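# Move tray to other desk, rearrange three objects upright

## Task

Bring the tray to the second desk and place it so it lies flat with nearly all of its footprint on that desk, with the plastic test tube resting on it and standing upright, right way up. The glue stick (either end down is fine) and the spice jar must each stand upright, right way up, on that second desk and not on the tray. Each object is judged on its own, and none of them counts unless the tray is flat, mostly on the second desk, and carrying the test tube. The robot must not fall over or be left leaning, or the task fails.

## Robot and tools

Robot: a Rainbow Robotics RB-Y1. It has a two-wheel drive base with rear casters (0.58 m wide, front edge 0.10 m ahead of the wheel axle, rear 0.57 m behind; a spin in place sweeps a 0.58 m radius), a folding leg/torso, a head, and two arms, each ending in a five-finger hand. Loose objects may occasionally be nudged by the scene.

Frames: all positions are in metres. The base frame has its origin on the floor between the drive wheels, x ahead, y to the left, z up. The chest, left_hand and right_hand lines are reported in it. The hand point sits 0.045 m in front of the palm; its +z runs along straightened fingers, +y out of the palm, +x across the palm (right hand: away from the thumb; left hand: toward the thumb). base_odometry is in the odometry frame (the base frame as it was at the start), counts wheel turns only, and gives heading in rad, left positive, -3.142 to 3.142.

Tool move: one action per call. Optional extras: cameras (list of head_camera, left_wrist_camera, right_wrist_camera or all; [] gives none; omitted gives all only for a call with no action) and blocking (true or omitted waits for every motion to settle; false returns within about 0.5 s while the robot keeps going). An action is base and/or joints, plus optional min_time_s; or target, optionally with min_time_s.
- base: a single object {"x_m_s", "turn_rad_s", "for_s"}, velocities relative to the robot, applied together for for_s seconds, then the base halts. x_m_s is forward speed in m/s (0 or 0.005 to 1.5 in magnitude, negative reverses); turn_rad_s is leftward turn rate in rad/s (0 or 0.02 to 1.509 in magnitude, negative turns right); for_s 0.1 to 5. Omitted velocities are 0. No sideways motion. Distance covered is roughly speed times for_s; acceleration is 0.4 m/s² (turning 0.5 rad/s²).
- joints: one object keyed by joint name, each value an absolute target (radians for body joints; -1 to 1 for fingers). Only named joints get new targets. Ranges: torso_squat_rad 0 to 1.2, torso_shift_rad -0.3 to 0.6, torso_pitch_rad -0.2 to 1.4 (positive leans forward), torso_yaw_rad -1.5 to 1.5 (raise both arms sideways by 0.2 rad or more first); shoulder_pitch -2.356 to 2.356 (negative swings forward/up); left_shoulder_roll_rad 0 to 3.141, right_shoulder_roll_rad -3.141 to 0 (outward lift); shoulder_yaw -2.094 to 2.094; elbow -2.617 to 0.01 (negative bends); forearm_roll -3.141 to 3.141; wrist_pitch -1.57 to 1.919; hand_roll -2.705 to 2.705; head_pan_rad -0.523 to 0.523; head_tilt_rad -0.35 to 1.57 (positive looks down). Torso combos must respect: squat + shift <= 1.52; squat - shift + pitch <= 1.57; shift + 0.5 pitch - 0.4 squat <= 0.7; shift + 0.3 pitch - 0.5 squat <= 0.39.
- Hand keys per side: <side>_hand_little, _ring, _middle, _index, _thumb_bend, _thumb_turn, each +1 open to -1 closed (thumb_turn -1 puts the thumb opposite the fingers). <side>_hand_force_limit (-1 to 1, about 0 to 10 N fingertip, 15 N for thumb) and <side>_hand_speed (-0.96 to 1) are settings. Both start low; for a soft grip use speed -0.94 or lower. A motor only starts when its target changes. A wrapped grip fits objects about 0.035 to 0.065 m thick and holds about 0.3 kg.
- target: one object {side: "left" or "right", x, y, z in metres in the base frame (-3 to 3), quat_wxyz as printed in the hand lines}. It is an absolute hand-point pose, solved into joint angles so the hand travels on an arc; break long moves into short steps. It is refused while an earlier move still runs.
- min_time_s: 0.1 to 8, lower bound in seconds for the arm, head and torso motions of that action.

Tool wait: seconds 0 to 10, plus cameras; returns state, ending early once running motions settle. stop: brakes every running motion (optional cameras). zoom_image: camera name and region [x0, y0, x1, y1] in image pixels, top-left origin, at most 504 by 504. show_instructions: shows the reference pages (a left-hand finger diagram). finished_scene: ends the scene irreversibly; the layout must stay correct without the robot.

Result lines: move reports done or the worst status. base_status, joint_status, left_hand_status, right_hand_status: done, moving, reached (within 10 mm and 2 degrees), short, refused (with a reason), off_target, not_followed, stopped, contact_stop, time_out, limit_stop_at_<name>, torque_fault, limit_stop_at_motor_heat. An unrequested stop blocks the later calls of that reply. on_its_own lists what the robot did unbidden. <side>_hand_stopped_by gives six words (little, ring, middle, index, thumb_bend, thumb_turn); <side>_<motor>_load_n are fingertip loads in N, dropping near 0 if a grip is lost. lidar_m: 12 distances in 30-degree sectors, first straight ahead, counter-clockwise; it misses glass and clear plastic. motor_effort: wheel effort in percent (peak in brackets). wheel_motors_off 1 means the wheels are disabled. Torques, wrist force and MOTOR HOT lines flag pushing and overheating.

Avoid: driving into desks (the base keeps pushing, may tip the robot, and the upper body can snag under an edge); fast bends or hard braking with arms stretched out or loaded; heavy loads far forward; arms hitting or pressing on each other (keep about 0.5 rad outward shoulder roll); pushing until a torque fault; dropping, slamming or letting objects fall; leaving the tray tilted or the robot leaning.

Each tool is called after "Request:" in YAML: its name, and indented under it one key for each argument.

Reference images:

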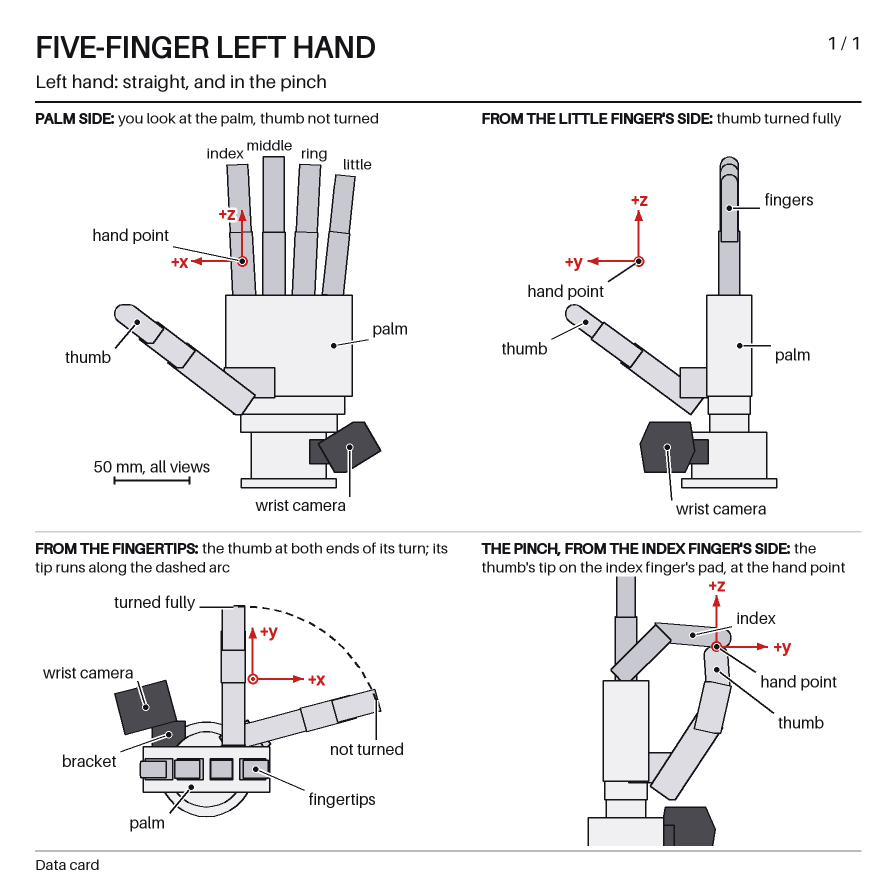

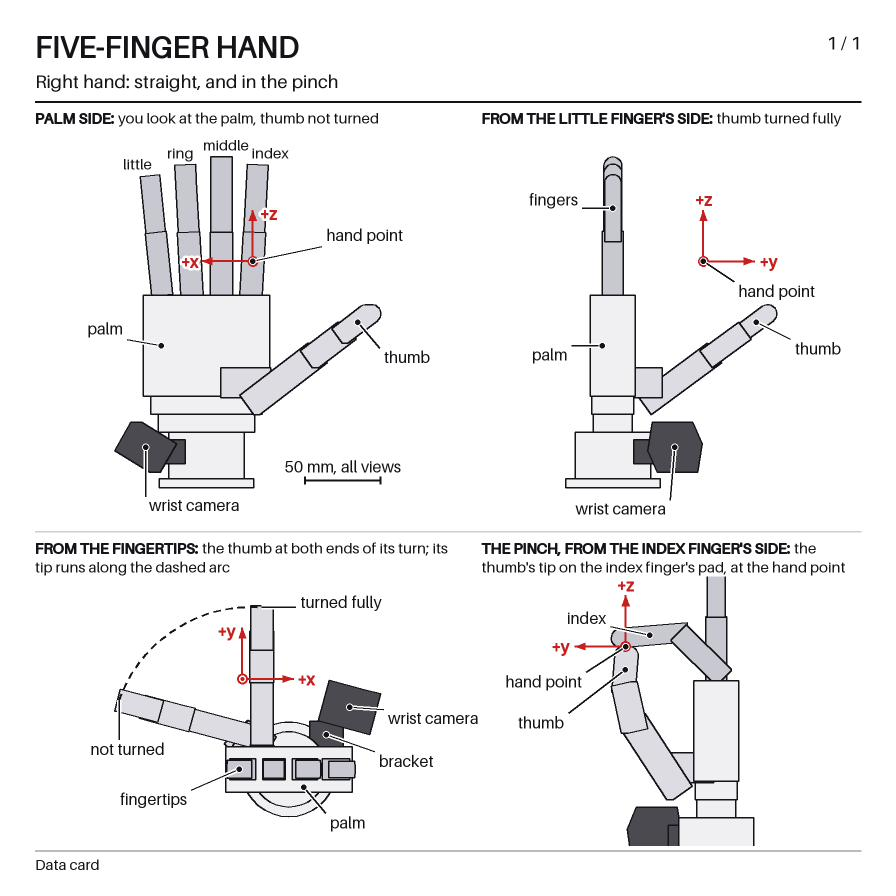

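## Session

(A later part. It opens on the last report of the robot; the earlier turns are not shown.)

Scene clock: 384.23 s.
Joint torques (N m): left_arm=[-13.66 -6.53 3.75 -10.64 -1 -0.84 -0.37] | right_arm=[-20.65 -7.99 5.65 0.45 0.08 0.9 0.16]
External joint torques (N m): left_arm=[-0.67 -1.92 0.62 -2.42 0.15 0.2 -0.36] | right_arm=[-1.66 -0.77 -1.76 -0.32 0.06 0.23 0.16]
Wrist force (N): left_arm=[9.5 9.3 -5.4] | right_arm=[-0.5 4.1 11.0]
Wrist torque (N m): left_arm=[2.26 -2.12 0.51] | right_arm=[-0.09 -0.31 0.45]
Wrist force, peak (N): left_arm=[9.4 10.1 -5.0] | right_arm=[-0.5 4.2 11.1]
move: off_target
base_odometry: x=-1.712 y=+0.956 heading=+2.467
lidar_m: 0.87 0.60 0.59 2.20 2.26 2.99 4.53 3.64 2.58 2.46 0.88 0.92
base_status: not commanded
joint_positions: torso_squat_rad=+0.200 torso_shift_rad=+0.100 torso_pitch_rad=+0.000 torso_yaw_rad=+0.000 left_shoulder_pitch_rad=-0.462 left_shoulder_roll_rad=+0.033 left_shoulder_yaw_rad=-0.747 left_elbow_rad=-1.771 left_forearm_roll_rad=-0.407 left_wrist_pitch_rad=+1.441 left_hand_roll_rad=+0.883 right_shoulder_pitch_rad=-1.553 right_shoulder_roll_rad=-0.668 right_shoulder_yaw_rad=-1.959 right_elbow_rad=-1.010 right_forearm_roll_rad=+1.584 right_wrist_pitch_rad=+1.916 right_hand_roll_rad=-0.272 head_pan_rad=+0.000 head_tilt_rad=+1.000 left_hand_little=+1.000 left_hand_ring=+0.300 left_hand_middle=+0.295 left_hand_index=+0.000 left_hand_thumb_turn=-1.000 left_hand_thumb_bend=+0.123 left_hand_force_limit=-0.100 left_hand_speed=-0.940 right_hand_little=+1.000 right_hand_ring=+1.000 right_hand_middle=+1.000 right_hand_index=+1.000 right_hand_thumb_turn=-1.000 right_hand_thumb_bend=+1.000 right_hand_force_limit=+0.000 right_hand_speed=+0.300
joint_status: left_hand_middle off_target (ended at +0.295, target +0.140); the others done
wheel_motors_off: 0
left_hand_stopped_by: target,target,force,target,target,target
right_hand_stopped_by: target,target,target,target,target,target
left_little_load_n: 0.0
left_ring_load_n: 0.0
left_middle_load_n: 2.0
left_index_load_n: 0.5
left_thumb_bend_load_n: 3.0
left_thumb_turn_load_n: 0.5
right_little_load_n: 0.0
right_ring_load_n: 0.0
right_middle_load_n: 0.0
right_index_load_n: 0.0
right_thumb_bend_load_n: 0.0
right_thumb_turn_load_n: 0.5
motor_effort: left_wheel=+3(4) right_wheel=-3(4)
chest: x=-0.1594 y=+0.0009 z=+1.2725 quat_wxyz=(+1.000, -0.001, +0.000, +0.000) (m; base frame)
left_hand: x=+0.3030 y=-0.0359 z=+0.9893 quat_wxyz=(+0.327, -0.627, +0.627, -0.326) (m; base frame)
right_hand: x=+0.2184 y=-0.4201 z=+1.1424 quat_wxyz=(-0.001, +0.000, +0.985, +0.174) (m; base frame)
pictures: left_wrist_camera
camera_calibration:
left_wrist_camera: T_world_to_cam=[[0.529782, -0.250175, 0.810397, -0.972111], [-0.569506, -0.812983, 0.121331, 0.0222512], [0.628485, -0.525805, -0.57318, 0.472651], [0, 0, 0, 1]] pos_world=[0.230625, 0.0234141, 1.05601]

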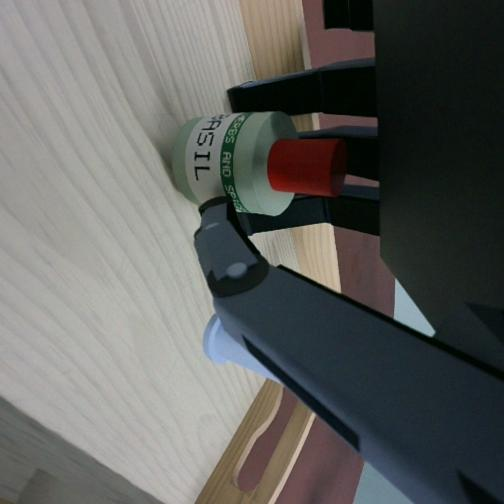

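Request:
move:
  target: {"side":"left","x":0.303,"y":-0.036,"z":0.982,"quat_wxyz":[0.3265,-0.6272,0.6272,-0.3265]}
  min_time_s: 1.5
  cameras: ["left_wrist_camera"]

Request:
move:
  joints: {"left_hand_speed":-0.85,"left_hand_index":0.55,"left_hand_ring":0.55,"left_hand_middle":0.55,"left_hand_thumb_bend":0.30}
  cameras: ["left_wrist_camera"]

Request:
zoom_image:
  camera: "left_wrist_camera"
  region: [60, 100, 380, 340]

Scene clock: 386.57 s.
Joint torques (N m): left_arm=[-11.49 -3.62 1.11 -8.12 -1.46 -1.15 0.24] | right_arm=[-20.68 -8.02 5.55 0.46 -0.02 0.87 0.18]
External joint torques (N m): left_arm=[1.43 1.04 -2.01 0.17 -0.3 -0.13 0.25] | right_arm=[-1.68 -0.8 -1.86 -0.32 -0.04 0.21 0.19]
Wrist force (N): left_arm=[8.8 8.0 -5.7] | right_arm=[-0.4 4.2 10.8]
Wrist torque (N m): left_arm=[2.22 -2.02 0.60] | right_arm=[-0.08 -0.33 0.47]
Wrist force, peak (N): left_arm=[9.7 10.0 -4.9] | right_arm=[-0.5 4.0 11.1]
move: done
base_odometry: x=-1.712 y=+0.956 heading=+2.467
lidar_m: 0.87 0.60 0.59 2.20 2.26 3.00 4.53 3.64 2.58 2.45 0.89 0.92
base_status: not commanded
joint_positions: torso_squat_rad=+0.200 torso_shift_rad=+0.100 torso_pitch_rad=+0.000 torso_yaw_rad=+0.000 left_shoulder_pitch_rad=-0.452 left_shoulder_roll_rad=+0.036 left_shoulder_yaw_rad=-0.754 left_elbow_rad=-1.756 left_forearm_roll_rad=-0.413 left_wrist_pitch_rad=+1.420 left_hand_roll_rad=+0.897 right_shoulder_pitch_rad=-1.553 right_shoulder_roll_rad=-0.668 right_shoulder_yaw_rad=-1.959 right_elbow_rad=-1.010 right_forearm_roll_rad=+1.584 right_wrist_pitch_rad=+1.916 right_hand_roll_rad=-0.272 head_pan_rad=+0.000 head_tilt_rad=+1.000 left_hand_little=+1.000 left_hand_ring=+0.300 left_hand_middle=+0.295 left_hand_index=+0.000 left_hand_thumb_turn=-1.000 left_hand_thumb_bend=+0.122 left_hand_force_limit=-0.100 left_hand_speed=-0.940 right_hand_little=+1.000 right_hand_ring=+1.000 right_hand_middle=+1.000 right_hand_index=+1.000 right_hand_thumb_turn=-1.000 right_hand_thumb_bend=+1.000 right_hand_force_limit=+0.000 right_hand_speed=+0.300
joint_status: all done
wheel_motors_off: 0
left_hand_stopped_by: target,target,force,target,target,target
right_hand_stopped_by: target,target,target,target,target,target
left_little_load_n: 0.0
left_ring_load_n: 0.0
left_middle_load_n: 2.0
left_index_load_n: 0.0
left_thumb_bend_load_n: 2.0
left_thumb_turn_load_n: 0.5
right_little_load_n: 0.0
right_ring_load_n: 0.0
right_middle_load_n: 0.0
right_index_load_n: 0.0
right_thumb_bend_load_n: 0.0
right_thumb_turn_load_n: 0.0
motor_effort: left_wheel=+3(4) right_wheel=-3(4)
chest: x=-0.1594 y=+0.0009 z=+1.2725 quat_wxyz=(+1.000, -0.001, +0.000, +0.000) (m; base frame)
left_hand: x=+0.3028 y=-0.0360 z=+0.9823 quat_wxyz=(+0.326, -0.627, +0.627, -0.327) (m; base frame)
left_hand_status: reached (checked arc, planned for 1.5 s): 0 mm and 0.0 deg off.
right_hand: x=+0.2184 y=-0.4201 z=+1.1424 quat_wxyz=(-0.001, +0.000, +0.985, +0.174) (m; base frame)
pictures: left_wrist_camera
camera_calibration:
left_wrist_camera: T_world_to_cam=[[0.529767, -0.249454, 0.810629, -0.966612], [-0.56965, -0.812756, 0.122172, 0.0220499], [0.628368, -0.526498, -0.572673, 0.468219], [0, 0, 0, 1]] pos_world=[0.230426, 0.0233125, 1.04901]

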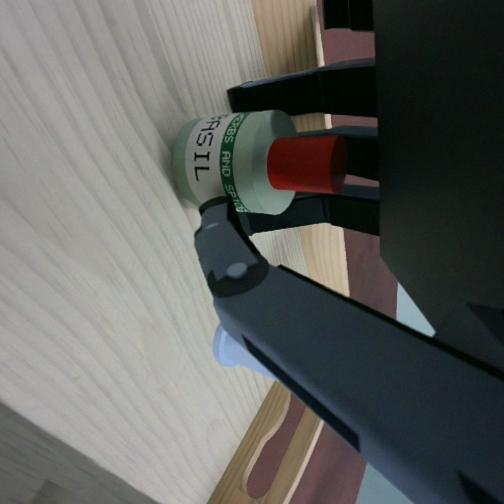

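Scene clock: 388.37 s.
Joint torques (N m): left_arm=[-11.35 -3.34 1.44 -8.56 -1.37 -1.06 0.3] | right_arm=[-20.81 -7.93 5.74 0.44 0.03 0.97 0.18]
External joint torques (N m): left_arm=[1.57 1.32 -1.68 -0.27 -0.21 -0.04 0.31] | right_arm=[-1.82 -0.72 -1.67 -0.33 0 0.3 0.19]
Wrist force (N): left_arm=[9.0 9.8 -5.2] | right_arm=[-0.5 3.9 10.8]
Wrist torque (N m): left_arm=[2.39 -2.02 0.56] | right_arm=[-0.10 -0.30 0.46]
Wrist force, peak (N): left_arm=[9.5 9.3 -5.8] | right_arm=[-0.3 4.0 11.2]
move: done
base_odometry: x=-1.712 y=+0.956 heading=+2.467
lidar_m: 0.87 0.60 0.59 2.20 2.26 2.99 4.53 3.64 2.58 2.46 0.88 0.93
base_status: not commanded
joint_positions: torso_squat_rad=+0.200 torso_shift_rad=+0.100 torso_pitch_rad=+0.000 torso_yaw_rad=+0.000 left_shoulder_pitch_rad=-0.452 left_shoulder_roll_rad=+0.036 left_shoulder_yaw_rad=-0.754 left_elbow_rad=-1.756 left_forearm_roll_rad=-0.413 left_wrist_pitch_rad=+1.420 left_hand_roll_rad=+0.897 right_shoulder_pitch_rad=-1.553 right_shoulder_roll_rad=-0.668 right_shoulder_yaw_rad=-1.959 right_elbow_rad=-1.010 right_forearm_roll_rad=+1.584 right_wrist_pitch_rad=+1.916 right_hand_roll_rad=-0.272 head_pan_rad=+0.000 head_tilt_rad=+1.000 left_hand_little=+1.000 left_hand_ring=+0.550 left_hand_middle=+0.550 left_hand_index=+0.550 left_hand_thumb_turn=-1.000 left_hand_thumb_bend=+0.300 left_hand_force_limit=-0.100 left_hand_speed=-0.850 right_hand_little=+1.000 right_hand_ring=+1.000 right_hand_middle=+1.000 right_hand_index=+1.000 right_hand_thumb_turn=-1.000 right_hand_thumb_bend=+1.000 right_hand_force_limit=+0.000 right_hand_speed=+0.300
joint_status: all done
wheel_motors_off: 0
left_hand_stopped_by: target,target,target,target,target,target
right_hand_stopped_by: target,target,target,target,target,target
left_little_load_n: 0.0
left_ring_load_n: 0.0
left_middle_load_n: 0.0
left_index_load_n: 0.0
left_thumb_bend_load_n: 0.0
left_thumb_turn_load_n: 0.0
right_little_load_n: 0.0
right_ring_load_n: 0.0
right_middle_load_n: 0.0
right_index_load_n: 0.5
right_thumb_bend_load_n: 0.0
right_thumb_turn_load_n: -0.5
motor_effort: left_wheel=+3(4) right_wheel=-3(4)
chest: x=-0.1594 y=+0.0009 z=+1.2725 quat_wxyz=(+1.000, -0.001, +0.000, +0.000) (m; base frame)
left_hand: x=+0.3028 y=-0.0360 z=+0.9823 quat_wxyz=(+0.326, -0.627, +0.627, -0.327) (m; base frame)
right_hand: x=+0.2184 y=-0.4201 z=+1.1424 quat_wxyz=(-0.001, +0.000, +0.985, +0.174) (m; base frame)
pictures: left_wrist_camera
camera_calibration:
left_wrist_camera: T_world_to_cam=[[0.529782, -0.249466, 0.810615, -0.966495], [-0.569599, -0.812799, 0.122127, 0.0221807], [0.628401, -0.526426, -0.572702, 0.468237], [0, 0, 0, 1]] pos_world=[0.230426, 0.0234127, 1.04891]

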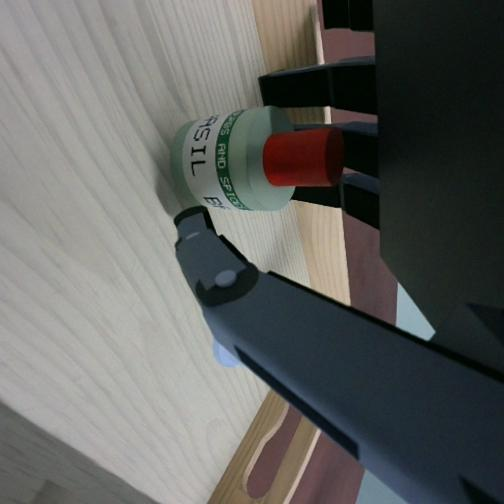

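Scaled by 1.575 from the camera's 504x504 image, which has a finer 720x720 frame.

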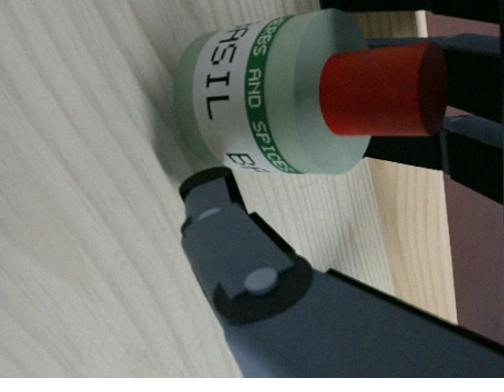

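Request:
move:
  joints: {"left_hand_speed":-0.7,"left_hand_thumb_bend":0.52,"left_hand_index":0.5,"left_hand_middle":0.5,"left_hand_ring":1.0}
  cameras: ["left_wrist_camera"]

Request:
move:
  target: {"side":"left","x":0.309,"y":-0.017,"z":0.983,"quat_wxyz":[0.3265,-0.6272,0.6272,-0.3265]}
  min_time_s: 1.5
  cameras: ["left_wrist_camera"]

Request:
zoom_image:
  camera: "left_wrist_camera"
  region: [60, 100, 380, 340]

Scene clock: 390.93 s.
Joint torques (N m): left_arm=[-11.84 -4.07 1.17 -8.58 -1.4 -1.18 0.11] | right_arm=[-20.58 -7.87 5.91 0.49 -0.03 0.94 0.21]
External joint torques (N m): left_arm=[1.08 0.59 -1.94 -0.3 -0.23 -0.15 0.12] | right_arm=[-1.58 -0.65 -1.5 -0.29 -0.06 0.28 0.22]
Wrist force (N): left_arm=[8.8 9.5 -4.9] | right_arm=[-0.5 4.1 10.7]
Wrist torque (N m): left_arm=[2.34 -1.98 0.56] | right_arm=[-0.08 -0.30 0.45]
Wrist force, peak (N): left_arm=[9.5 10.5 -5.7] | right_arm=[-0.3 4.0 11.2]
move: done
base_odometry: x=-1.712 y=+0.956 heading=+2.467
lidar_m: 0.88 0.60 0.59 2.20 2.26 2.99 4.53 3.64 2.58 2.46 0.88 0.92
base_status: not commanded
joint_positions: torso_squat_rad=+0.200 torso_shift_rad=+0.100 torso_pitch_rad=+0.000 torso_yaw_rad=+0.000 left_shoulder_pitch_rad=-0.452 left_shoulder_roll_rad=+0.036 left_shoulder_yaw_rad=-0.754 left_elbow_rad=-1.756 left_forearm_roll_rad=-0.413 left_wrist_pitch_rad=+1.420 left_hand_roll_rad=+0.897 right_shoulder_pitch_rad=-1.553 right_shoulder_roll_rad=-0.668 right_shoulder_yaw_rad=-1.959 right_elbow_rad=-1.010 right_forearm_roll_rad=+1.584 right_wrist_pitch_rad=+1.916 right_hand_roll_rad=-0.272 head_pan_rad=+0.000 head_tilt_rad=+1.000 left_hand_little=+1.000 left_hand_ring=+1.000 left_hand_middle=+0.500 left_hand_index=+0.500 left_hand_thumb_turn=-1.000 left_hand_thumb_bend=+0.520 left_hand_force_limit=-0.100 left_hand_speed=-0.700 right_hand_little=+1.000 right_hand_ring=+1.000 right_hand_middle=+1.000 right_hand_index=+1.000 right_hand_thumb_turn=-1.000 right_hand_thumb_bend=+1.000 right_hand_force_limit=+0.000 right_hand_speed=+0.300
joint_status: all done
wheel_motors_off: 0
left_hand_stopped_by: target,target,target,target,target,target
right_hand_stopped_by: target,target,target,target,target,target
left_little_load_n: 0.0
left_ring_load_n: 0.0
left_middle_load_n: 0.0
left_index_load_n: 0.0
left_thumb_bend_load_n: 0.0
left_thumb_turn_load_n: 0.0
right_little_load_n: 0.0
right_ring_load_n: 0.0
right_middle_load_n: 0.0
right_index_load_n: 0.0
right_thumb_bend_load_n: 0.0
right_thumb_turn_load_n: 0.0
motor_effort: left_wheel=+3(4) right_wheel=-3(4)
chest: x=-0.1594 y=+0.0009 z=+1.2725 quat_wxyz=(+1.000, -0.001, +0.000, +0.000) (m; base frame)
left_hand: x=+0.3027 y=-0.0360 z=+0.9822 quat_wxyz=(+0.326, -0.627, +0.627, -0.326) (m; base frame)
right_hand: x=+0.2184 y=-0.4201 z=+1.1424 quat_wxyz=(-0.001, +0.000, +0.985, +0.174) (m; base frame)
pictures: left_wrist_camera
camera_calibration:
left_wrist_camera: T_world_to_cam=[[0.529833, -0.249509, 0.810569, -0.966456], [-0.569591, -0.812806, 0.122119, 0.0221872], [0.628365, -0.526395, -0.57277, 0.468315], [0, 0, 0, 1]] pos_world=[0.230426, 0.0234128, 1.04891]

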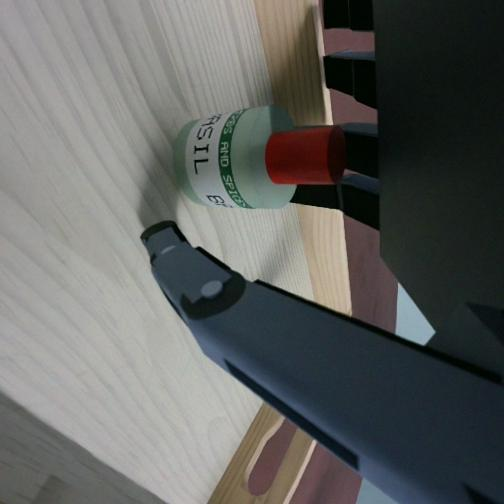

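Scene clock: 392.77 s.
Joint torques (N m): left_arm=[-11.71 -2.41 3.84 -10.44 -0.93 -1.15 -0.37] | right_arm=[-20.86 -7.53 5.49 0.46 0.01 0.97 0.28]
External joint torques (N m): left_arm=[1.38 1.45 0.51 -2.19 0.21 -0.1 -0.36] | right_arm=[-1.86 -0.31 -1.92 -0.31 -0.01 0.31 0.28]
Wrist force (N): left_arm=[9.3 9.4 -5.0] | right_arm=[-0.4 4.0 11.0]
Wrist torque (N m): left_arm=[2.31 -2.11 0.48] | right_arm=[-0.09 -0.33 0.46]
Wrist force, peak (N): left_arm=[9.6 9.7 -5.3] | right_arm=[-0.5 4.1 11.1]
move: done
base_odometry: x=-1.712 y=+0.956 heading=+2.467
lidar_m: 0.88 0.60 0.59 2.20 2.26 2.99 4.53 3.64 2.58 2.45 0.89 0.93
base_status: not commanded
joint_positions: torso_squat_rad=+0.200 torso_shift_rad=+0.100 torso_pitch_rad=+0.000 torso_yaw_rad=+0.000 left_shoulder_pitch_rad=-0.441 left_shoulder_roll_rad=+0.080 left_shoulder_yaw_rad=-0.726 left_elbow_rad=-1.790 left_forearm_roll_rad=-0.381 left_wrist_pitch_rad=+1.407 left_hand_roll_rad=+0.874 right_shoulder_pitch_rad=-1.553 right_shoulder_roll_rad=-0.668 right_shoulder_yaw_rad=-1.959 right_elbow_rad=-1.010 right_forearm_roll_rad=+1.584 right_wrist_pitch_rad=+1.916 right_hand_roll_rad=-0.272 head_pan_rad=+0.000 head_tilt_rad=+1.000 left_hand_little=+1.000 left_hand_ring=+1.000 left_hand_middle=+0.500 left_hand_index=+0.500 left_hand_thumb_turn=-1.000 left_hand_thumb_bend=+0.520 left_hand_force_limit=-0.100 left_hand_speed=-0.700 right_hand_little=+1.000 right_hand_ring=+1.000 right_hand_middle=+1.000 right_hand_index=+1.000 right_hand_thumb_turn=-1.000 right_hand_thumb_bend=+1.000 right_hand_force_limit=+0.000 right_hand_speed=+0.300
joint_status: all done
wheel_motors_off: 0
left_hand_stopped_by: target,target,target,target,target,target
right_hand_stopped_by: target,target,target,target,target,target
left_little_load_n: 0.0
left_ring_load_n: 0.0
left_middle_load_n: 0.0
left_index_load_n: 0.0
left_thumb_bend_load_n: 0.0
left_thumb_turn_load_n: 0.0
right_little_load_n: 0.0
right_ring_load_n: 0.0
right_middle_load_n: 0.0
right_index_load_n: 0.0
right_thumb_bend_load_n: 0.0
right_thumb_turn_load_n: 0.0
motor_effort: left_wheel=+3(4) right_wheel=-3(4)
chest: x=-0.1594 y=+0.0009 z=+1.2725 quat_wxyz=(+1.000, -0.001, +0.000, +0.000) (m; base frame)
left_hand: x=+0.3090 y=-0.0175 z=+0.9832 quat_wxyz=(+0.328, -0.627, +0.627, -0.326) (m; base frame)
left_hand_status: reached (checked arc, planned for 1.5 s): 1 mm and 0.2 deg off.
right_hand: x=+0.2184 y=-0.4201 z=+1.1424 quat_wxyz=(-0.001, +0.000, +0.985, +0.174) (m; base frame)
pictures: left_wrist_camera
camera_calibration:
left_wrist_camera: T_world_to_cam=[[0.528453, -0.250512, 0.811161, -0.966083], [-0.568777, -0.813806, 0.119216, 0.0431856], [0.630263, -0.524369, -0.572543, 0.473879], [0, 0, 0, 1]] pos_world=[0.236424, 0.0416171, 1.04982]

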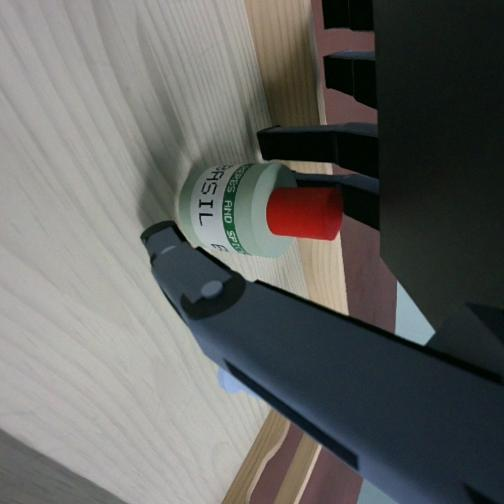

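Scaled by 1.575 from the camera's 504x504 image, which has a finer 720x720 frame.

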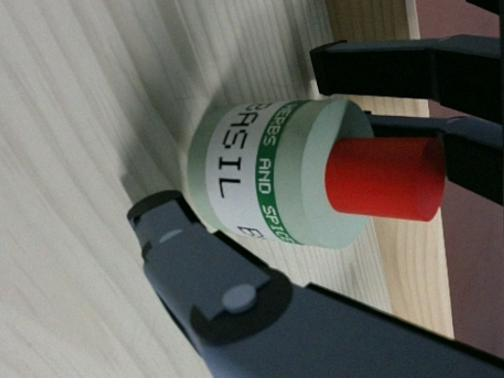

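Request:
move:
  target: {"side":"left","x":0.319,"y":-0.017,"z":0.981,"quat_wxyz":[0.3265,-0.6272,0.6272,-0.3265]}
  min_time_s: 1.2
  cameras: ["left_wrist_camera"]

Request:
move:
  joints: {"left_hand_speed":-0.85,"left_hand_force_limit":-0.75,"left_hand_index":0.25,"left_hand_middle":0.25,"left_hand_thumb_bend":0.4}
  cameras: ["left_wrist_camera"]

Request:
zoom_image:
  camera: "left_wrist_camera"
  region: [60, 100, 380, 340]

Scene clock: 394.60 s.
Joint torques (N m): left_arm=[-14.19 -5.17 4.17 -8.47 -1.09 -1.13 -0.28] | right_arm=[-20.72 -7.83 5.66 0.43 -0.03 0.95 0.21]
External joint torques (N m): left_arm=[-0.71 -1.53 0.77 -0.18 0.03 -0.08 -0.27] | right_arm=[-1.73 -0.61 -1.75 -0.35 -0.06 0.28 0.22]
Wrist force (N): left_arm=[9.3 9.3 -5.0] | right_arm=[-0.3 3.9 10.9]
Wrist torque (N m): left_arm=[2.28 -2.09 0.49] | right_arm=[-0.11 -0.35 0.46]
Wrist force, peak (N): left_arm=[9.4 9.8 -5.1] | right_arm=[-0.5 4.1 11.2]
move: done
base_odometry: x=-1.712 y=+0.956 heading=+2.467
lidar_m: 0.87 0.60 0.59 2.20 2.25 2.99 4.54 3.64 2.58 2.46 0.88 0.92
base_status: not commanded
joint_positions: torso_squat_rad=+0.200 torso_shift_rad=+0.100 torso_pitch_rad=+0.000 torso_yaw_rad=+0.000 left_shoulder_pitch_rad=-0.460 left_shoulder_roll_rad=+0.080 left_shoulder_yaw_rad=-0.708 left_elbow_rad=-1.753 left_forearm_roll_rad=-0.364 left_wrist_pitch_rad=+1.380 left_hand_roll_rad=+0.873 right_shoulder_pitch_rad=-1.553 right_shoulder_roll_rad=-0.668 right_shoulder_yaw_rad=-1.959 right_elbow_rad=-1.010 right_forearm_roll_rad=+1.584 right_wrist_pitch_rad=+1.916 right_hand_roll_rad=-0.272 head_pan_rad=+0.000 head_tilt_rad=+1.000 left_hand_little=+1.000 left_hand_ring=+1.000 left_hand_middle=+0.500 left_hand_index=+0.500 left_hand_thumb_turn=-1.000 left_hand_thumb_bend=+0.520 left_hand_force_limit=-0.100 left_hand_speed=-0.700 right_hand_little=+1.000 right_hand_ring=+1.000 right_hand_middle=+1.000 right_hand_index=+1.000 right_hand_thumb_turn=-1.000 right_hand_thumb_bend=+1.000 right_hand_force_limit=+0.000 right_hand_speed=+0.300
joint_status: all done
wheel_motors_off: 0
left_hand_stopped_by: target,target,target,target,target,target
right_hand_stopped_by: target,target,target,target,target,target
left_little_load_n: 0.0
left_ring_load_n: 0.0
left_middle_load_n: 0.0
left_index_load_n: 0.0
left_thumb_bend_load_n: 0.0
left_thumb_turn_load_n: 0.0
right_little_load_n: 0.0
right_ring_load_n: 0.0
right_middle_load_n: 0.0
right_index_load_n: 0.0
right_thumb_bend_load_n: 0.0
right_thumb_turn_load_n: 0.0
motor_effort: left_wheel=+3(4) right_wheel=-3(4)
chest: x=-0.1594 y=+0.0009 z=+1.2725 quat_wxyz=(+1.000, -0.001, +0.000, +0.000) (m; base frame)
left_hand: x=+0.3183 y=-0.0166 z=+0.9812 quat_wxyz=(+0.326, -0.627, +0.627, -0.327) (m; base frame)
left_hand_status: reached (checked arc, planned for 1.2 s): 1 mm and 0.0 deg off.
right_hand: x=+0.2184 y=-0.4201 z=+1.1424 quat_wxyz=(-0.001, +0.000, +0.985, +0.174) (m; base frame)
pictures: left_wrist_camera
camera_calibration:
left_wrist_camera: T_world_to_cam=[[0.529669, -0.24928, 0.810747, -0.969146], [-0.569186, -0.813131, 0.121842, 0.0469725], [0.628871, -0.526001, -0.572576, 0.467883], [0, 0, 0, 1]] pos_world=[0.245824, 0.0427135, 1.04791]

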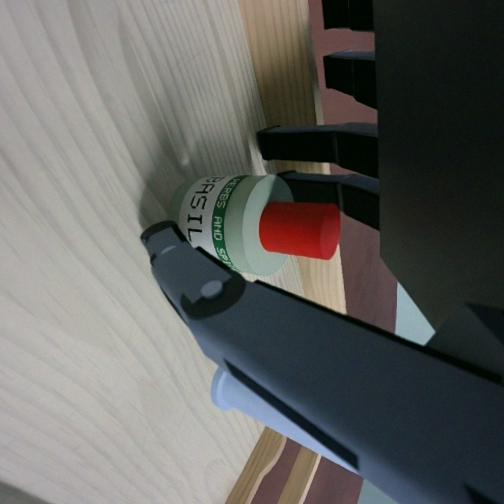

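Scene clock: 395.67 s.
Joint torques (N m): left_arm=[-13.68 -5.12 3.91 -8.52 -0.97 -0.8 -0.44] | right_arm=[-20.72 -7.97 5.72 0.41 -0.05 0.95 0.18]
External joint torques (N m): left_arm=[-0.19 -1.48 0.51 -0.23 0.16 0.25 -0.44] | right_arm=[-1.72 -0.75 -1.69 -0.37 -0.07 0.29 0.19]
Wrist force (N): left_arm=[9.5 7.7 -5.4] | right_arm=[-0.4 4.0 10.7]
Wrist torque (N m): left_arm=[2.29 -2.15 0.60] | right_arm=[-0.08 -0.33 0.46]
Wrist force, peak (N): left_arm=[9.4 9.4 -5.4] | right_arm=[-0.3 4.0 11.0]
move: off_target
base_odometry: x=-1.712 y=+0.956 heading=+2.467
lidar_m: 0.88 0.60 0.59 2.20 2.26 2.99 4.53 3.64 2.58 2.45 0.89 0.93
base_status: not commanded
joint_positions: torso_squat_rad=+0.200 torso_shift_rad=+0.100 torso_pitch_rad=+0.000 torso_yaw_rad=+0.000 left_shoulder_pitch_rad=-0.460 left_shoulder_roll_rad=+0.080 left_shoulder_yaw_rad=-0.708 left_elbow_rad=-1.753 left_forearm_roll_rad=-0.364 left_wrist_pitch_rad=+1.380 left_hand_roll_rad=+0.873 right_shoulder_pitch_rad=-1.553 right_shoulder_roll_rad=-0.668 right_shoulder_yaw_rad=-1.959 right_elbow_rad=-1.010 right_forearm_roll_rad=+1.584 right_wrist_pitch_rad=+1.916 right_hand_roll_rad=-0.272 head_pan_rad=+0.000 head_tilt_rad=+1.000 left_hand_little=+1.000 left_hand_ring=+1.000 left_hand_middle=+0.376 left_hand_index=+0.250 left_hand_thumb_turn=-1.000 left_hand_thumb_bend=+0.400 left_hand_force_limit=-0.750 left_hand_speed=-0.850 right_hand_little=+1.000 right_hand_ring=+1.000 right_hand_middle=+1.000 right_hand_index=+1.000 right_hand_thumb_turn=-1.000 right_hand_thumb_bend=+1.000 right_hand_force_limit=+0.000 right_hand_speed=+0.300
joint_status: left_hand_middle off_target (ended at +0.376, target +0.250); the others done
wheel_motors_off: 0
left_hand_stopped_by: target,target,force,target,target,target
right_hand_stopped_by: target,target,target,target,target,target
left_little_load_n: 0.0
left_ring_load_n: 0.0
left_middle_load_n: 1.0
left_index_load_n: 0.0
left_thumb_bend_load_n: 0.0
left_thumb_turn_load_n: 0.0
right_little_load_n: 0.0
right_ring_load_n: 0.0
right_middle_load_n: 0.0
right_index_load_n: 0.0
right_thumb_bend_load_n: 0.0
right_thumb_turn_load_n: 0.0
motor_effort: left_wheel=+3(4) right_wheel=-4(4)
chest: x=-0.1594 y=+0.0009 z=+1.2725 quat_wxyz=(+1.000, -0.001, +0.000, +0.000) (m; base frame)
left_hand: x=+0.3183 y=-0.0166 z=+0.9813 quat_wxyz=(+0.327, -0.627, +0.627, -0.327) (m; base frame)
right_hand: x=+0.2184 y=-0.4201 z=+1.1424 quat_wxyz=(-0.001, +0.000, +0.985, +0.174) (m; base frame)
pictures: left_wrist_camera
camera_calibration:
left_wrist_camera: T_world_to_cam=[[0.529525, -0.249258, 0.810847, -0.96927], [-0.569248, -0.813094, 0.1218, 0.0470867], [0.628935, -0.52607, -0.572443, 0.467667], [0, 0, 0, 1]] pos_world=[0.245925, 0.0427134, 1.04791]

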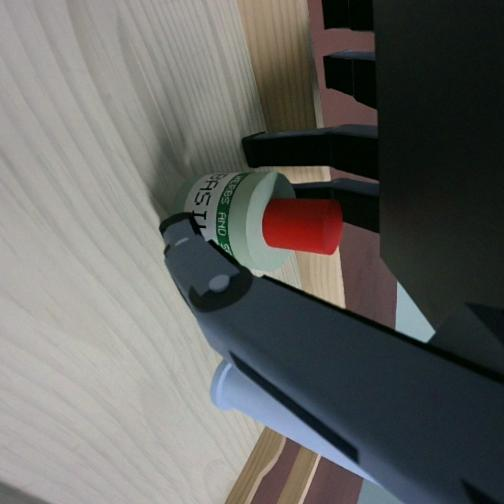

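Scaled by 1.575 from the camera's 504x504 image, which has a finer 720x720 frame.

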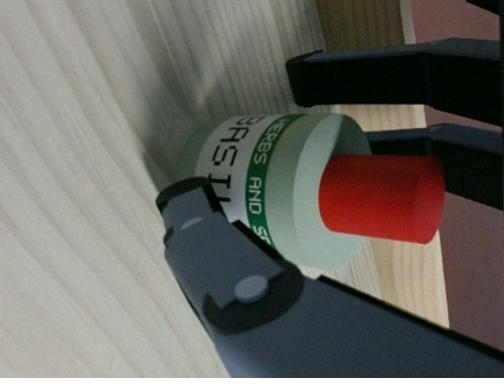

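Request:
move:
  joints: {"left_hand_index":0.15,"left_hand_thumb_bend":0.3}
  cameras: ["left_wrist_camera"]

Request:
zoom_image:
  camera: "left_wrist_camera"
  region: [60, 100, 380, 340]

Scene clock: 397.13 s.
Joint torques (N m): left_arm=[-13.58 -5.03 3.8 -8.42 -0.87 -0.96 -0.44] | right_arm=[-20.67 -7.75 5.86 0.43 -0.01 1.01 0.16]
External joint torques (N m): left_arm=[-0.1 -1.39 0.4 -0.13 0.26 0.09 -0.43] | right_arm=[-1.67 -0.54 -1.55 -0.34 -0.04 0.35 0.16]
Wrist force (N): left_arm=[9.3 8.9 -4.9] | right_arm=[-0.3 4.0 10.8]
Wrist torque (N m): left_arm=[2.42 -2.14 0.52] | right_arm=[-0.07 -0.35 0.47]
Wrist force, peak (N): left_arm=[9.3 8.9 -4.9] | right_arm=[-0.3 4.1 11.1]
move: off_target
base_odometry: x=-1.712 y=+0.956 heading=+2.467
lidar_m: 0.88 0.60 0.59 2.20 2.26 2.99 4.53 3.64 2.58 2.45 0.88 0.92
base_status: not commanded
joint_positions: torso_squat_rad=+0.200 torso_shift_rad=+0.100 torso_pitch_rad=+0.000 torso_yaw_rad=+0.000 left_shoulder_pitch_rad=-0.460 left_shoulder_roll_rad=+0.080 left_shoulder_yaw_rad=-0.708 left_elbow_rad=-1.753 left_forearm_roll_rad=-0.364 left_wrist_pitch_rad=+1.380 left_hand_roll_rad=+0.873 right_shoulder_pitch_rad=-1.553 right_shoulder_roll_rad=-0.668 right_shoulder_yaw_rad=-1.959 right_elbow_rad=-1.010 right_forearm_roll_rad=+1.584 right_wrist_pitch_rad=+1.916 right_hand_roll_rad=-0.272 head_pan_rad=+0.000 head_tilt_rad=+1.000 left_hand_little=+1.000 left_hand_ring=+1.000 left_hand_middle=+0.376 left_hand_index=+0.155 left_hand_thumb_turn=-1.000 left_hand_thumb_bend=+0.352 left_hand_force_limit=-0.750 left_hand_speed=-0.850 right_hand_little=+1.000 right_hand_ring=+1.000 right_hand_middle=+1.000 right_hand_index=+1.000 right_hand_thumb_turn=-1.000 right_hand_thumb_bend=+1.000 right_hand_force_limit=+0.000 right_hand_speed=+0.300
joint_status: left_hand_thumb_bend off_target (ended at +0.352, target +0.300); the others done
wheel_motors_off: 0
left_hand_stopped_by: target,target,force,force,force,target
right_hand_stopped_by: target,target,target,target,target,target
left_little_load_n: 0.0
left_ring_load_n: 0.0
left_middle_load_n: 1.0
left_index_load_n: 3.5
left_thumb_bend_load_n: 2.5
left_thumb_turn_load_n: 0.0
right_little_load_n: 0.0
right_ring_load_n: 0.0
right_middle_load_n: 0.0
right_index_load_n: 0.0
right_thumb_bend_load_n: 0.0
right_thumb_turn_load_n: -0.5
motor_effort: left_wheel=+2(4) right_wheel=-4(4)
chest: x=-0.1594 y=+0.0009 z=+1.2725 quat_wxyz=(+1.000, -0.001, +0.000, +0.000) (m; base frame)
left_hand: x=+0.3183 y=-0.0166 z=+0.9813 quat_wxyz=(+0.327, -0.627, +0.627, -0.327) (m; base frame)
right_hand: x=+0.2184 y=-0.4201 z=+1.1424 quat_wxyz=(-0.001, +0.000, +0.985, +0.174) (m; base frame)
pictures: left_wrist_camera
camera_calibration:
left_wrist_camera: T_world_to_cam=[[0.529525, -0.249258, 0.810847, -0.96927], [-0.569248, -0.813094, 0.1218, 0.0470867], [0.628935, -0.52607, -0.572443, 0.467667], [0, 0, 0, 1]] pos_world=[0.245925, 0.0427134, 1.04791]

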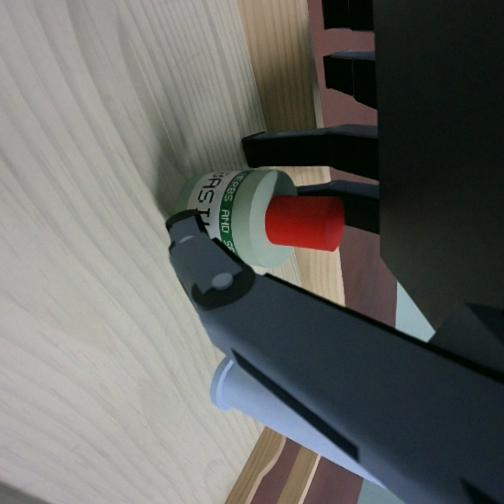

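Scaled by 1.575 from the camera's 504x504 image, which has a finer 720x720 frame.

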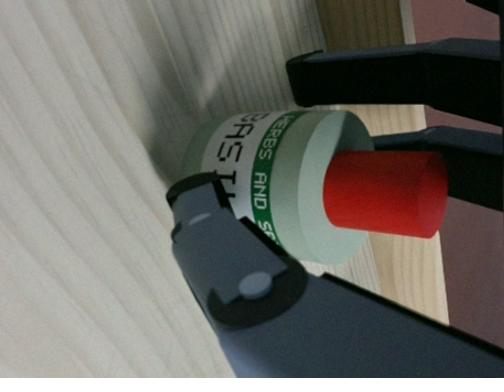

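Request:
move:
  joints: {"left_hand_force_limit":-0.45,"left_hand_speed":-0.9,"left_hand_middle":0.1}
  cameras: ["left_wrist_camera"]

Request:
zoom_image:
  camera: "left_wrist_camera"
  region: [60, 100, 380, 340]

Scene clock: 398.03 s.
Joint torques (N m): left_arm=[-12.49 -5.25 3.55 -8.43 -0.77 -0.61 -0.3] | right_arm=[-20.64 -7.77 5.84 0.43 0.01 0.93 0.21]
External joint torques (N m): left_arm=[1 -1.61 0.15 -0.14 0.36 0.45 -0.3] | right_arm=[-1.65 -0.55 -1.57 -0.35 -0.01 0.26 0.22]
Wrist force (N): left_arm=[8.7 6.7 -5.0] | right_arm=[-0.3 4.0 10.9]
Wrist torque (N m): left_arm=[2.29 -2.04 0.54] | right_arm=[-0.08 -0.33 0.47]
Wrist force, peak (N): left_arm=[8.9 8.7 -5.6] | right_arm=[-0.4 4.1 11.0]
move: off_target
base_odometry: x=-1.712 y=+0.956 heading=+2.467
lidar_m: 0.87 0.60 0.59 2.20 2.26 2.99 4.53 3.64 2.58 2.46 0.88 0.93
base_status: not commanded
joint_positions: torso_squat_rad=+0.200 torso_shift_rad=+0.100 torso_pitch_rad=+0.000 torso_yaw_rad=+0.000 left_shoulder_pitch_rad=-0.460 left_shoulder_roll_rad=+0.080 left_shoulder_yaw_rad=-0.708 left_elbow_rad=-1.753 left_forearm_roll_rad=-0.365 left_wrist_pitch_rad=+1.380 left_hand_roll_rad=+0.873 right_shoulder_pitch_rad=-1.553 right_shoulder_roll_rad=-0.668 right_shoulder_yaw_rad=-1.959 right_elbow_rad=-1.010 right_forearm_roll_rad=+1.584 right_wrist_pitch_rad=+1.916 right_hand_roll_rad=-0.272 head_pan_rad=+0.000 head_tilt_rad=+1.000 left_hand_little=+1.000 left_hand_ring=+1.000 left_hand_middle=+0.359 left_hand_index=+0.155 left_hand_thumb_turn=-1.000 left_hand_thumb_bend=+0.352 left_hand_force_limit=-0.450 left_hand_speed=-0.900 right_hand_little=+1.000 right_hand_ring=+1.000 right_hand_middle=+1.000 right_hand_index=+1.000 right_hand_thumb_turn=-1.000 right_hand_thumb_bend=+1.000 right_hand_force_limit=+0.000 right_hand_speed=+0.300
joint_status: left_hand_middle off_target (ended at +0.359, target +0.100); the others done
wheel_motors_off: 0
left_hand_stopped_by: target,target,force,force,force,target
right_hand_stopped_by: target,target,target,target,target,target
left_little_load_n: 0.0
left_ring_load_n: -0.5
left_middle_load_n: 2.5
left_index_load_n: 3.5
left_thumb_bend_load_n: 3.0
left_thumb_turn_load_n: 0.0
right_little_load_n: 0.0
right_ring_load_n: 0.0
right_middle_load_n: 0.0
right_index_load_n: 0.0
right_thumb_bend_load_n: 0.0
right_thumb_turn_load_n: 0.0
motor_effort: left_wheel=+4(4) right_wheel=-3(4)
chest: x=-0.1594 y=+0.0009 z=+1.2725 quat_wxyz=(+1.000, -0.001, +0.000, +0.000) (m; base frame)
left_hand: x=+0.3184 y=-0.0166 z=+0.9814 quat_wxyz=(+0.327, -0.627, +0.627, -0.327) (m; base frame)
right_hand: x=+0.2184 y=-0.4201 z=+1.1424 quat_wxyz=(-0.001, +0.000, +0.985, +0.174) (m; base frame)
pictures: left_wrist_camera
camera_calibration:
left_wrist_camera: T_world_to_cam=[[0.529344, -0.249209, 0.810981, -0.969448], [-0.56927, -0.813091, 0.121717, 0.0471672], [0.629068, -0.526097, -0.572272, 0.467513], [0, 0, 0, 1]] pos_world=[0.245925, 0.0427133, 1.04801]

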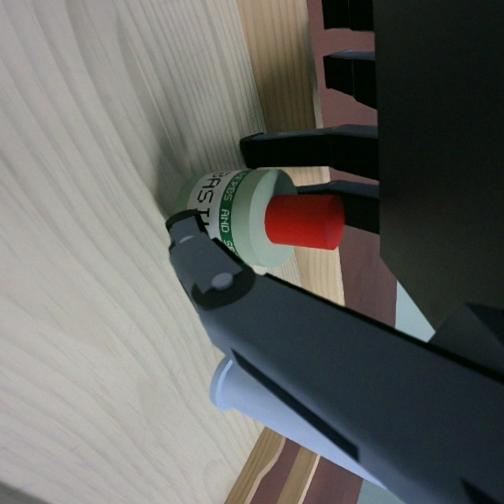

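Scaled by 1.575 from the camera's 504x504 image, which has a finer 720x720 frame.

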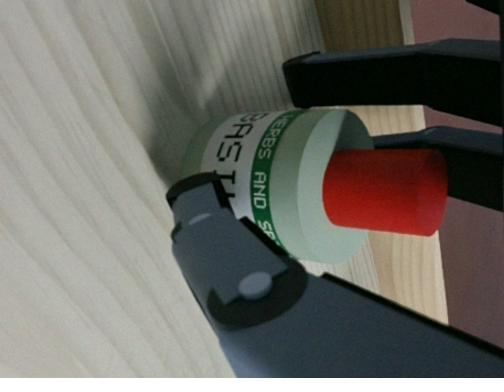

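Request:
move:
  joints: {"left_hand_force_limit":-0.3,"left_hand_speed":-0.92,"left_hand_middle":0.5,"left_hand_thumb_bend":0.2}
  cameras: []

Request:
move:
  target: {"side":"left","x":0.3183,"y":-0.0166,"z":0.988,"quat_wxyz":[0.3265,-0.6272,0.6272,-0.3265]}
  min_time_s: 1.5
  cameras: ["left_wrist_camera"]

Request:
zoom_image:
  camera: "left_wrist_camera"
  region: [60, 100, 380, 340]

Scene clock: 399.67 s.
Joint torques (N m): left_arm=[-12.64 -4.81 3.63 -8.61 -0.9 -0.65 -0.33] | right_arm=[-21 -8.09 5.62 0.4 0.02 0.98 0.22]
External joint torques (N m): left_arm=[0.85 -1.17 0.23 -0.32 0.23 0.4 -0.33] | right_arm=[-2.01 -0.87 -1.79 -0.37 0 0.32 0.22]
Wrist force (N): left_arm=[9.5 9.1 -5.2] | right_arm=[-0.4 4.0 10.9]
Wrist torque (N m): left_arm=[2.29 -2.10 0.50] | right_arm=[-0.08 -0.33 0.46]
Wrist force, peak (N): left_arm=[8.9 8.9 -7.1] | right_arm=[-0.4 4.1 11.1]
move: off_target
base_odometry: x=-1.712 y=+0.956 heading=+2.467
lidar_m: 0.88 0.60 0.59 2.20 2.26 2.99 4.53 3.64 2.58 2.46 0.88 0.92
base_status: not commanded
joint_positions: torso_squat_rad=+0.200 torso_shift_rad=+0.100 torso_pitch_rad=+0.000 torso_yaw_rad=+0.000 left_shoulder_pitch_rad=-0.460 left_shoulder_roll_rad=+0.080 left_shoulder_yaw_rad=-0.708 left_elbow_rad=-1.753 left_forearm_roll_rad=-0.364 left_wrist_pitch_rad=+1.380 left_hand_roll_rad=+0.873 right_shoulder_pitch_rad=-1.553 right_shoulder_roll_rad=-0.668 right_shoulder_yaw_rad=-1.959 right_elbow_rad=-1.010 right_forearm_roll_rad=+1.584 right_wrist_pitch_rad=+1.916 right_hand_roll_rad=-0.272 head_pan_rad=+0.000 head_tilt_rad=+1.000 left_hand_little=+1.000 left_hand_ring=+1.000 left_hand_middle=+0.500 left_hand_index=+0.155 left_hand_thumb_turn=-1.000 left_hand_thumb_bend=+0.336 left_hand_force_limit=-0.300 left_hand_speed=-0.920 right_hand_little=+1.000 right_hand_ring=+1.000 right_hand_middle=+1.000 right_hand_index=+1.000 right_hand_thumb_turn=-1.000 right_hand_thumb_bend=+1.000 right_hand_force_limit=+0.000 right_hand_speed=+0.300
joint_status: left_hand_thumb_bend off_target (ended at +0.336, target +0.200); the others done
wheel_motors_off: 0
left_hand_stopped_by: target,target,target,force,force,target
right_hand_stopped_by: target,target,target,target,target,target
left_little_load_n: 0.0
left_ring_load_n: 0.0
left_middle_load_n: 0.0
left_index_load_n: 7.0
left_thumb_bend_load_n: 5.5
left_thumb_turn_load_n: -0.5
right_little_load_n: 0.0
right_ring_load_n: 0.0
right_middle_load_n: 0.0
right_index_load_n: 0.0
right_thumb_bend_load_n: 0.0
right_thumb_turn_load_n: 0.0
motor_effort: left_wheel=+3(4) right_wheel=-3(4)
chest: x=-0.1594 y=+0.0009 z=+1.2725 quat_wxyz=(+1.000, -0.001, +0.000, +0.000) (m; base frame)
left_hand: x=+0.3184 y=-0.0166 z=+0.9814 quat_wxyz=(+0.327, -0.627, +0.627, -0.327) (m; base frame)
right_hand: x=+0.2184 y=-0.4201 z=+1.1424 quat_wxyz=(-0.001, +0.000, +0.985, +0.174) (m; base frame)
pictures: none
No camera images: "cameras" was empty.

Scene clock: 401.50 s.
Joint torques (N m): left_arm=[-14.13 -5.6 4.04 -10.79 -0.91 -0.7 -0.29] | right_arm=[-21.01 -7.7 5.95 0.41 0 1.01 0.17]
External joint torques (N m): left_arm=[-0.58 -2.02 0.62 -2.56 0.21 0.36 -0.28] | right_arm=[-2.02 -0.49 -1.46 -0.37 -0.02 0.34 0.18]
Wrist force (N): left_arm=[8.9 9.4 -4.9] | right_arm=[-0.4 4.0 10.7]
Wrist torque (N m): left_arm=[2.34 -2.05 0.44] | right_arm=[-0.07 -0.32 0.46]
Wrist force, peak (N): left_arm=[9.7 9.9 -5.1] | right_arm=[-0.3 4.1 11.1]
move: done
base_odometry: x=-1.712 y=+0.956 heading=+2.467
lidar_m: 0.87 0.60 0.59 2.20 2.25 2.99 4.53 3.64 2.58 2.46 0.89 0.92
base_status: not commanded
joint_positions: torso_squat_rad=+0.200 torso_shift_rad=+0.100 torso_pitch_rad=+0.000 torso_yaw_rad=+0.000 left_shoulder_pitch_rad=-0.468 left_shoulder_roll_rad=+0.078 left_shoulder_yaw_rad=-0.701 left_elbow_rad=-1.766 left_forearm_roll_rad=-0.358 left_wrist_pitch_rad=+1.399 left_hand_roll_rad=+0.862 right_shoulder_pitch_rad=-1.553 right_shoulder_roll_rad=-0.668 right_shoulder_yaw_rad=-1.959 right_elbow_rad=-1.010 right_forearm_roll_rad=+1.584 right_wrist_pitch_rad=+1.916 right_hand_roll_rad=-0.272 head_pan_rad=+0.000 head_tilt_rad=+1.000 left_hand_little=+1.000 left_hand_ring=+1.000 left_hand_middle=+0.500 left_hand_index=+0.155 left_hand_thumb_turn=-1.000 left_hand_thumb_bend=+0.336 left_hand_force_limit=-0.300 left_hand_speed=-0.920 right_hand_little=+1.000 right_hand_ring=+1.000 right_hand_middle=+1.000 right_hand_index=+1.000 right_hand_thumb_turn=-1.000 right_hand_thumb_bend=+1.000 right_hand_force_limit=+0.000 right_hand_speed=+0.300
joint_status: all done
wheel_motors_off: 0
left_hand_stopped_by: target,target,target,force,force,target
right_hand_stopped_by: target,target,target,target,target,target
left_little_load_n: 0.0
left_ring_load_n: 0.0
left_middle_load_n: 0.0
left_index_load_n: 7.0
left_thumb_bend_load_n: 5.5
left_thumb_turn_load_n: -0.5
right_little_load_n: 0.0
right_ring_load_n: 0.0
right_middle_load_n: 0.0
right_index_load_n: 0.0
right_thumb_bend_load_n: 0.0
right_thumb_turn_load_n: 0.0
motor_effort: left_wheel=+3(4) right_wheel=-3(4)
chest: x=-0.1594 y=+0.0009 z=+1.2725 quat_wxyz=(+1.000, -0.001, +0.000, +0.000) (m; base frame)
left_hand: x=+0.3182 y=-0.0164 z=+0.9874 quat_wxyz=(+0.327, -0.627, +0.627, -0.326) (m; base frame)
left_hand_status: reached (checked arc, planned for 1.5 s): 1 mm and 0.0 deg off.
right_hand: x=+0.2184 y=-0.4201 z=+1.1424 quat_wxyz=(-0.001, +0.000, +0.985, +0.174) (m; base frame)
pictures: left_wrist_camera
camera_calibration:
left_wrist_camera: T_world_to_cam=[[0.529893, -0.250168, 0.810326, -0.973779], [-0.569407, -0.813051, 0.12134, 0.0469478], [0.628482, -0.525703, -0.573278, 0.472419], [0, 0, 0, 1]] pos_world=[0.245825, 0.0429144, 1.05421]

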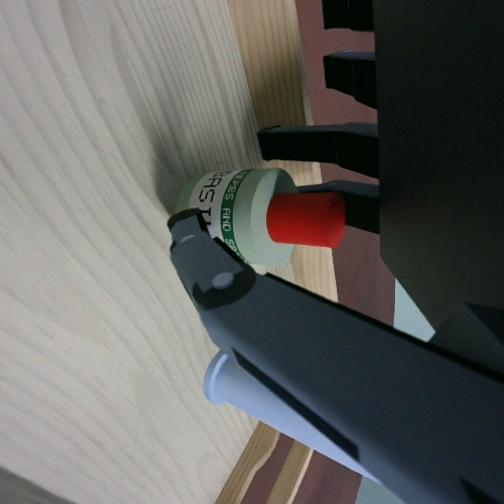

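Scaled by 1.575 from the camera's 504x504 image, which has a finer 720x720 frame.

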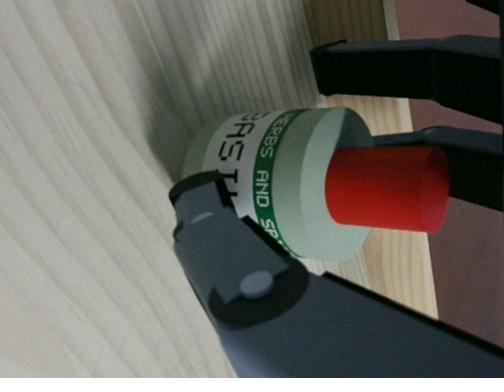

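Request:
move:
  joints: {"left_hand_force_limit":-0.55,"left_hand_speed":-0.9,"left_hand_middle":0.0}
  cameras: ["left_wrist_camera"]

Request:
zoom_image:
  camera: "left_wrist_camera"
  region: [60, 100, 380, 340]

Scene clock: 403.63 s.
Joint torques (N m): left_arm=[-14.06 -5.66 3.84 -10.5 -1.05 -0.7 -0.34] | right_arm=[-20.79 -7.96 5.63 0.37 0.03 0.87 0.21]
External joint torques (N m): left_arm=[-0.52 -2.08 0.42 -2.26 0.07 0.37 -0.34] | right_arm=[-1.8 -0.74 -1.78 -0.4 0.01 0.21 0.21]
Wrist force (N): left_arm=[9.4 9.4 -4.8] | right_arm=[-0.4 4.1 11.0]
Wrist torque (N m): left_arm=[2.28 -2.09 0.51] | right_arm=[-0.06 -0.32 0.47]
Wrist force, peak (N): left_arm=[9.7 9.6 -5.6] | right_arm=[-0.3 4.2 11.2]
move: off_target
base_odometry: x=-1.712 y=+0.956 heading=+2.467
lidar_m: 0.87 0.60 0.59 2.20 2.25 2.99 4.53 3.64 2.58 2.46 0.88 0.92
base_status: not commanded
joint_positions: torso_squat_rad=+0.200 torso_shift_rad=+0.100 torso_pitch_rad=+0.000 torso_yaw_rad=+0.000 left_shoulder_pitch_rad=-0.468 left_shoulder_roll_rad=+0.078 left_shoulder_yaw_rad=-0.701 left_elbow_rad=-1.766 left_forearm_roll_rad=-0.358 left_wrist_pitch_rad=+1.399 left_hand_roll_rad=+0.862 right_shoulder_pitch_rad=-1.553 right_shoulder_roll_rad=-0.668 right_shoulder_yaw_rad=-1.959 right_elbow_rad=-1.010 right_forearm_roll_rad=+1.584 right_wrist_pitch_rad=+1.916 right_hand_roll_rad=-0.272 head_pan_rad=+0.000 head_tilt_rad=+1.000 left_hand_little=+1.000 left_hand_ring=+1.000 left_hand_middle=+0.147 left_hand_index=+0.155 left_hand_thumb_turn=-1.000 left_hand_thumb_bend=+0.336 left_hand_force_limit=-0.550 left_hand_speed=-0.900 right_hand_little=+1.000 right_hand_ring=+1.000 right_hand_middle=+1.000 right_hand_index=+1.000 right_hand_thumb_turn=-1.000 right_hand_thumb_bend=+1.000 right_hand_force_limit=+0.000 right_hand_speed=+0.300
joint_status: left_hand_middle off_target (ended at +0.147, target +0.000); the others done
wheel_motors_off: 0
left_hand_stopped_by: target,target,force,force,force,target
right_hand_stopped_by: target,target,target,target,target,target
left_little_load_n: 0.0
left_ring_load_n: 0.0
left_middle_load_n: 2.0
left_index_load_n: 6.0
left_thumb_bend_load_n: 6.0
left_thumb_turn_load_n: 0.0
right_little_load_n: 0.0
right_ring_load_n: 0.0
right_middle_load_n: 0.0
right_index_load_n: 0.0
right_thumb_bend_load_n: 0.0
right_thumb_turn_load_n: 0.0
motor_effort: left_wheel=+3(4) right_wheel=-3(4)
chest: x=-0.1594 y=+0.0009 z=+1.2725 quat_wxyz=(+1.000, -0.001, +0.000, +0.000) (m; base frame)
left_hand: x=+0.3182 y=-0.0164 z=+0.9874 quat_wxyz=(+0.327, -0.627, +0.627, -0.326) (m; base frame)
right_hand: x=+0.2184 y=-0.4201 z=+1.1424 quat_wxyz=(-0.001, +0.000, +0.985, +0.174) (m; base frame)
pictures: left_wrist_camera
camera_calibration:
left_wrist_camera: T_world_to_cam=[[0.529893, -0.250168, 0.810326, -0.973779], [-0.569407, -0.813051, 0.12134, 0.0469478], [0.628482, -0.525703, -0.573278, 0.472419], [0, 0, 0, 1]] pos_world=[0.245825, 0.0429144, 1.05421]

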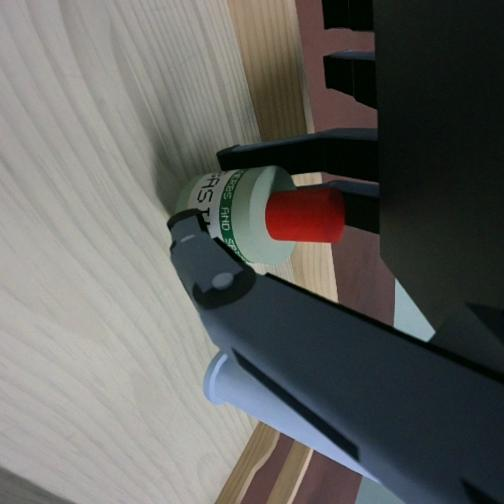

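Scaled by 1.575 from the camera's 504x504 image, which has a finer 720x720 frame.

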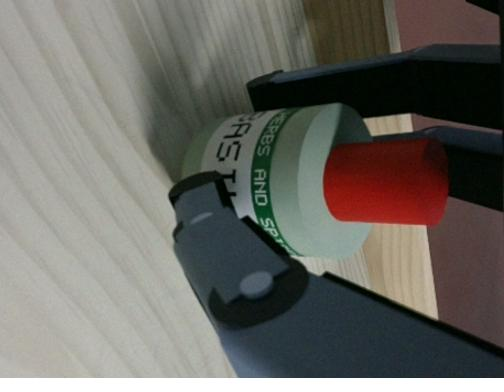

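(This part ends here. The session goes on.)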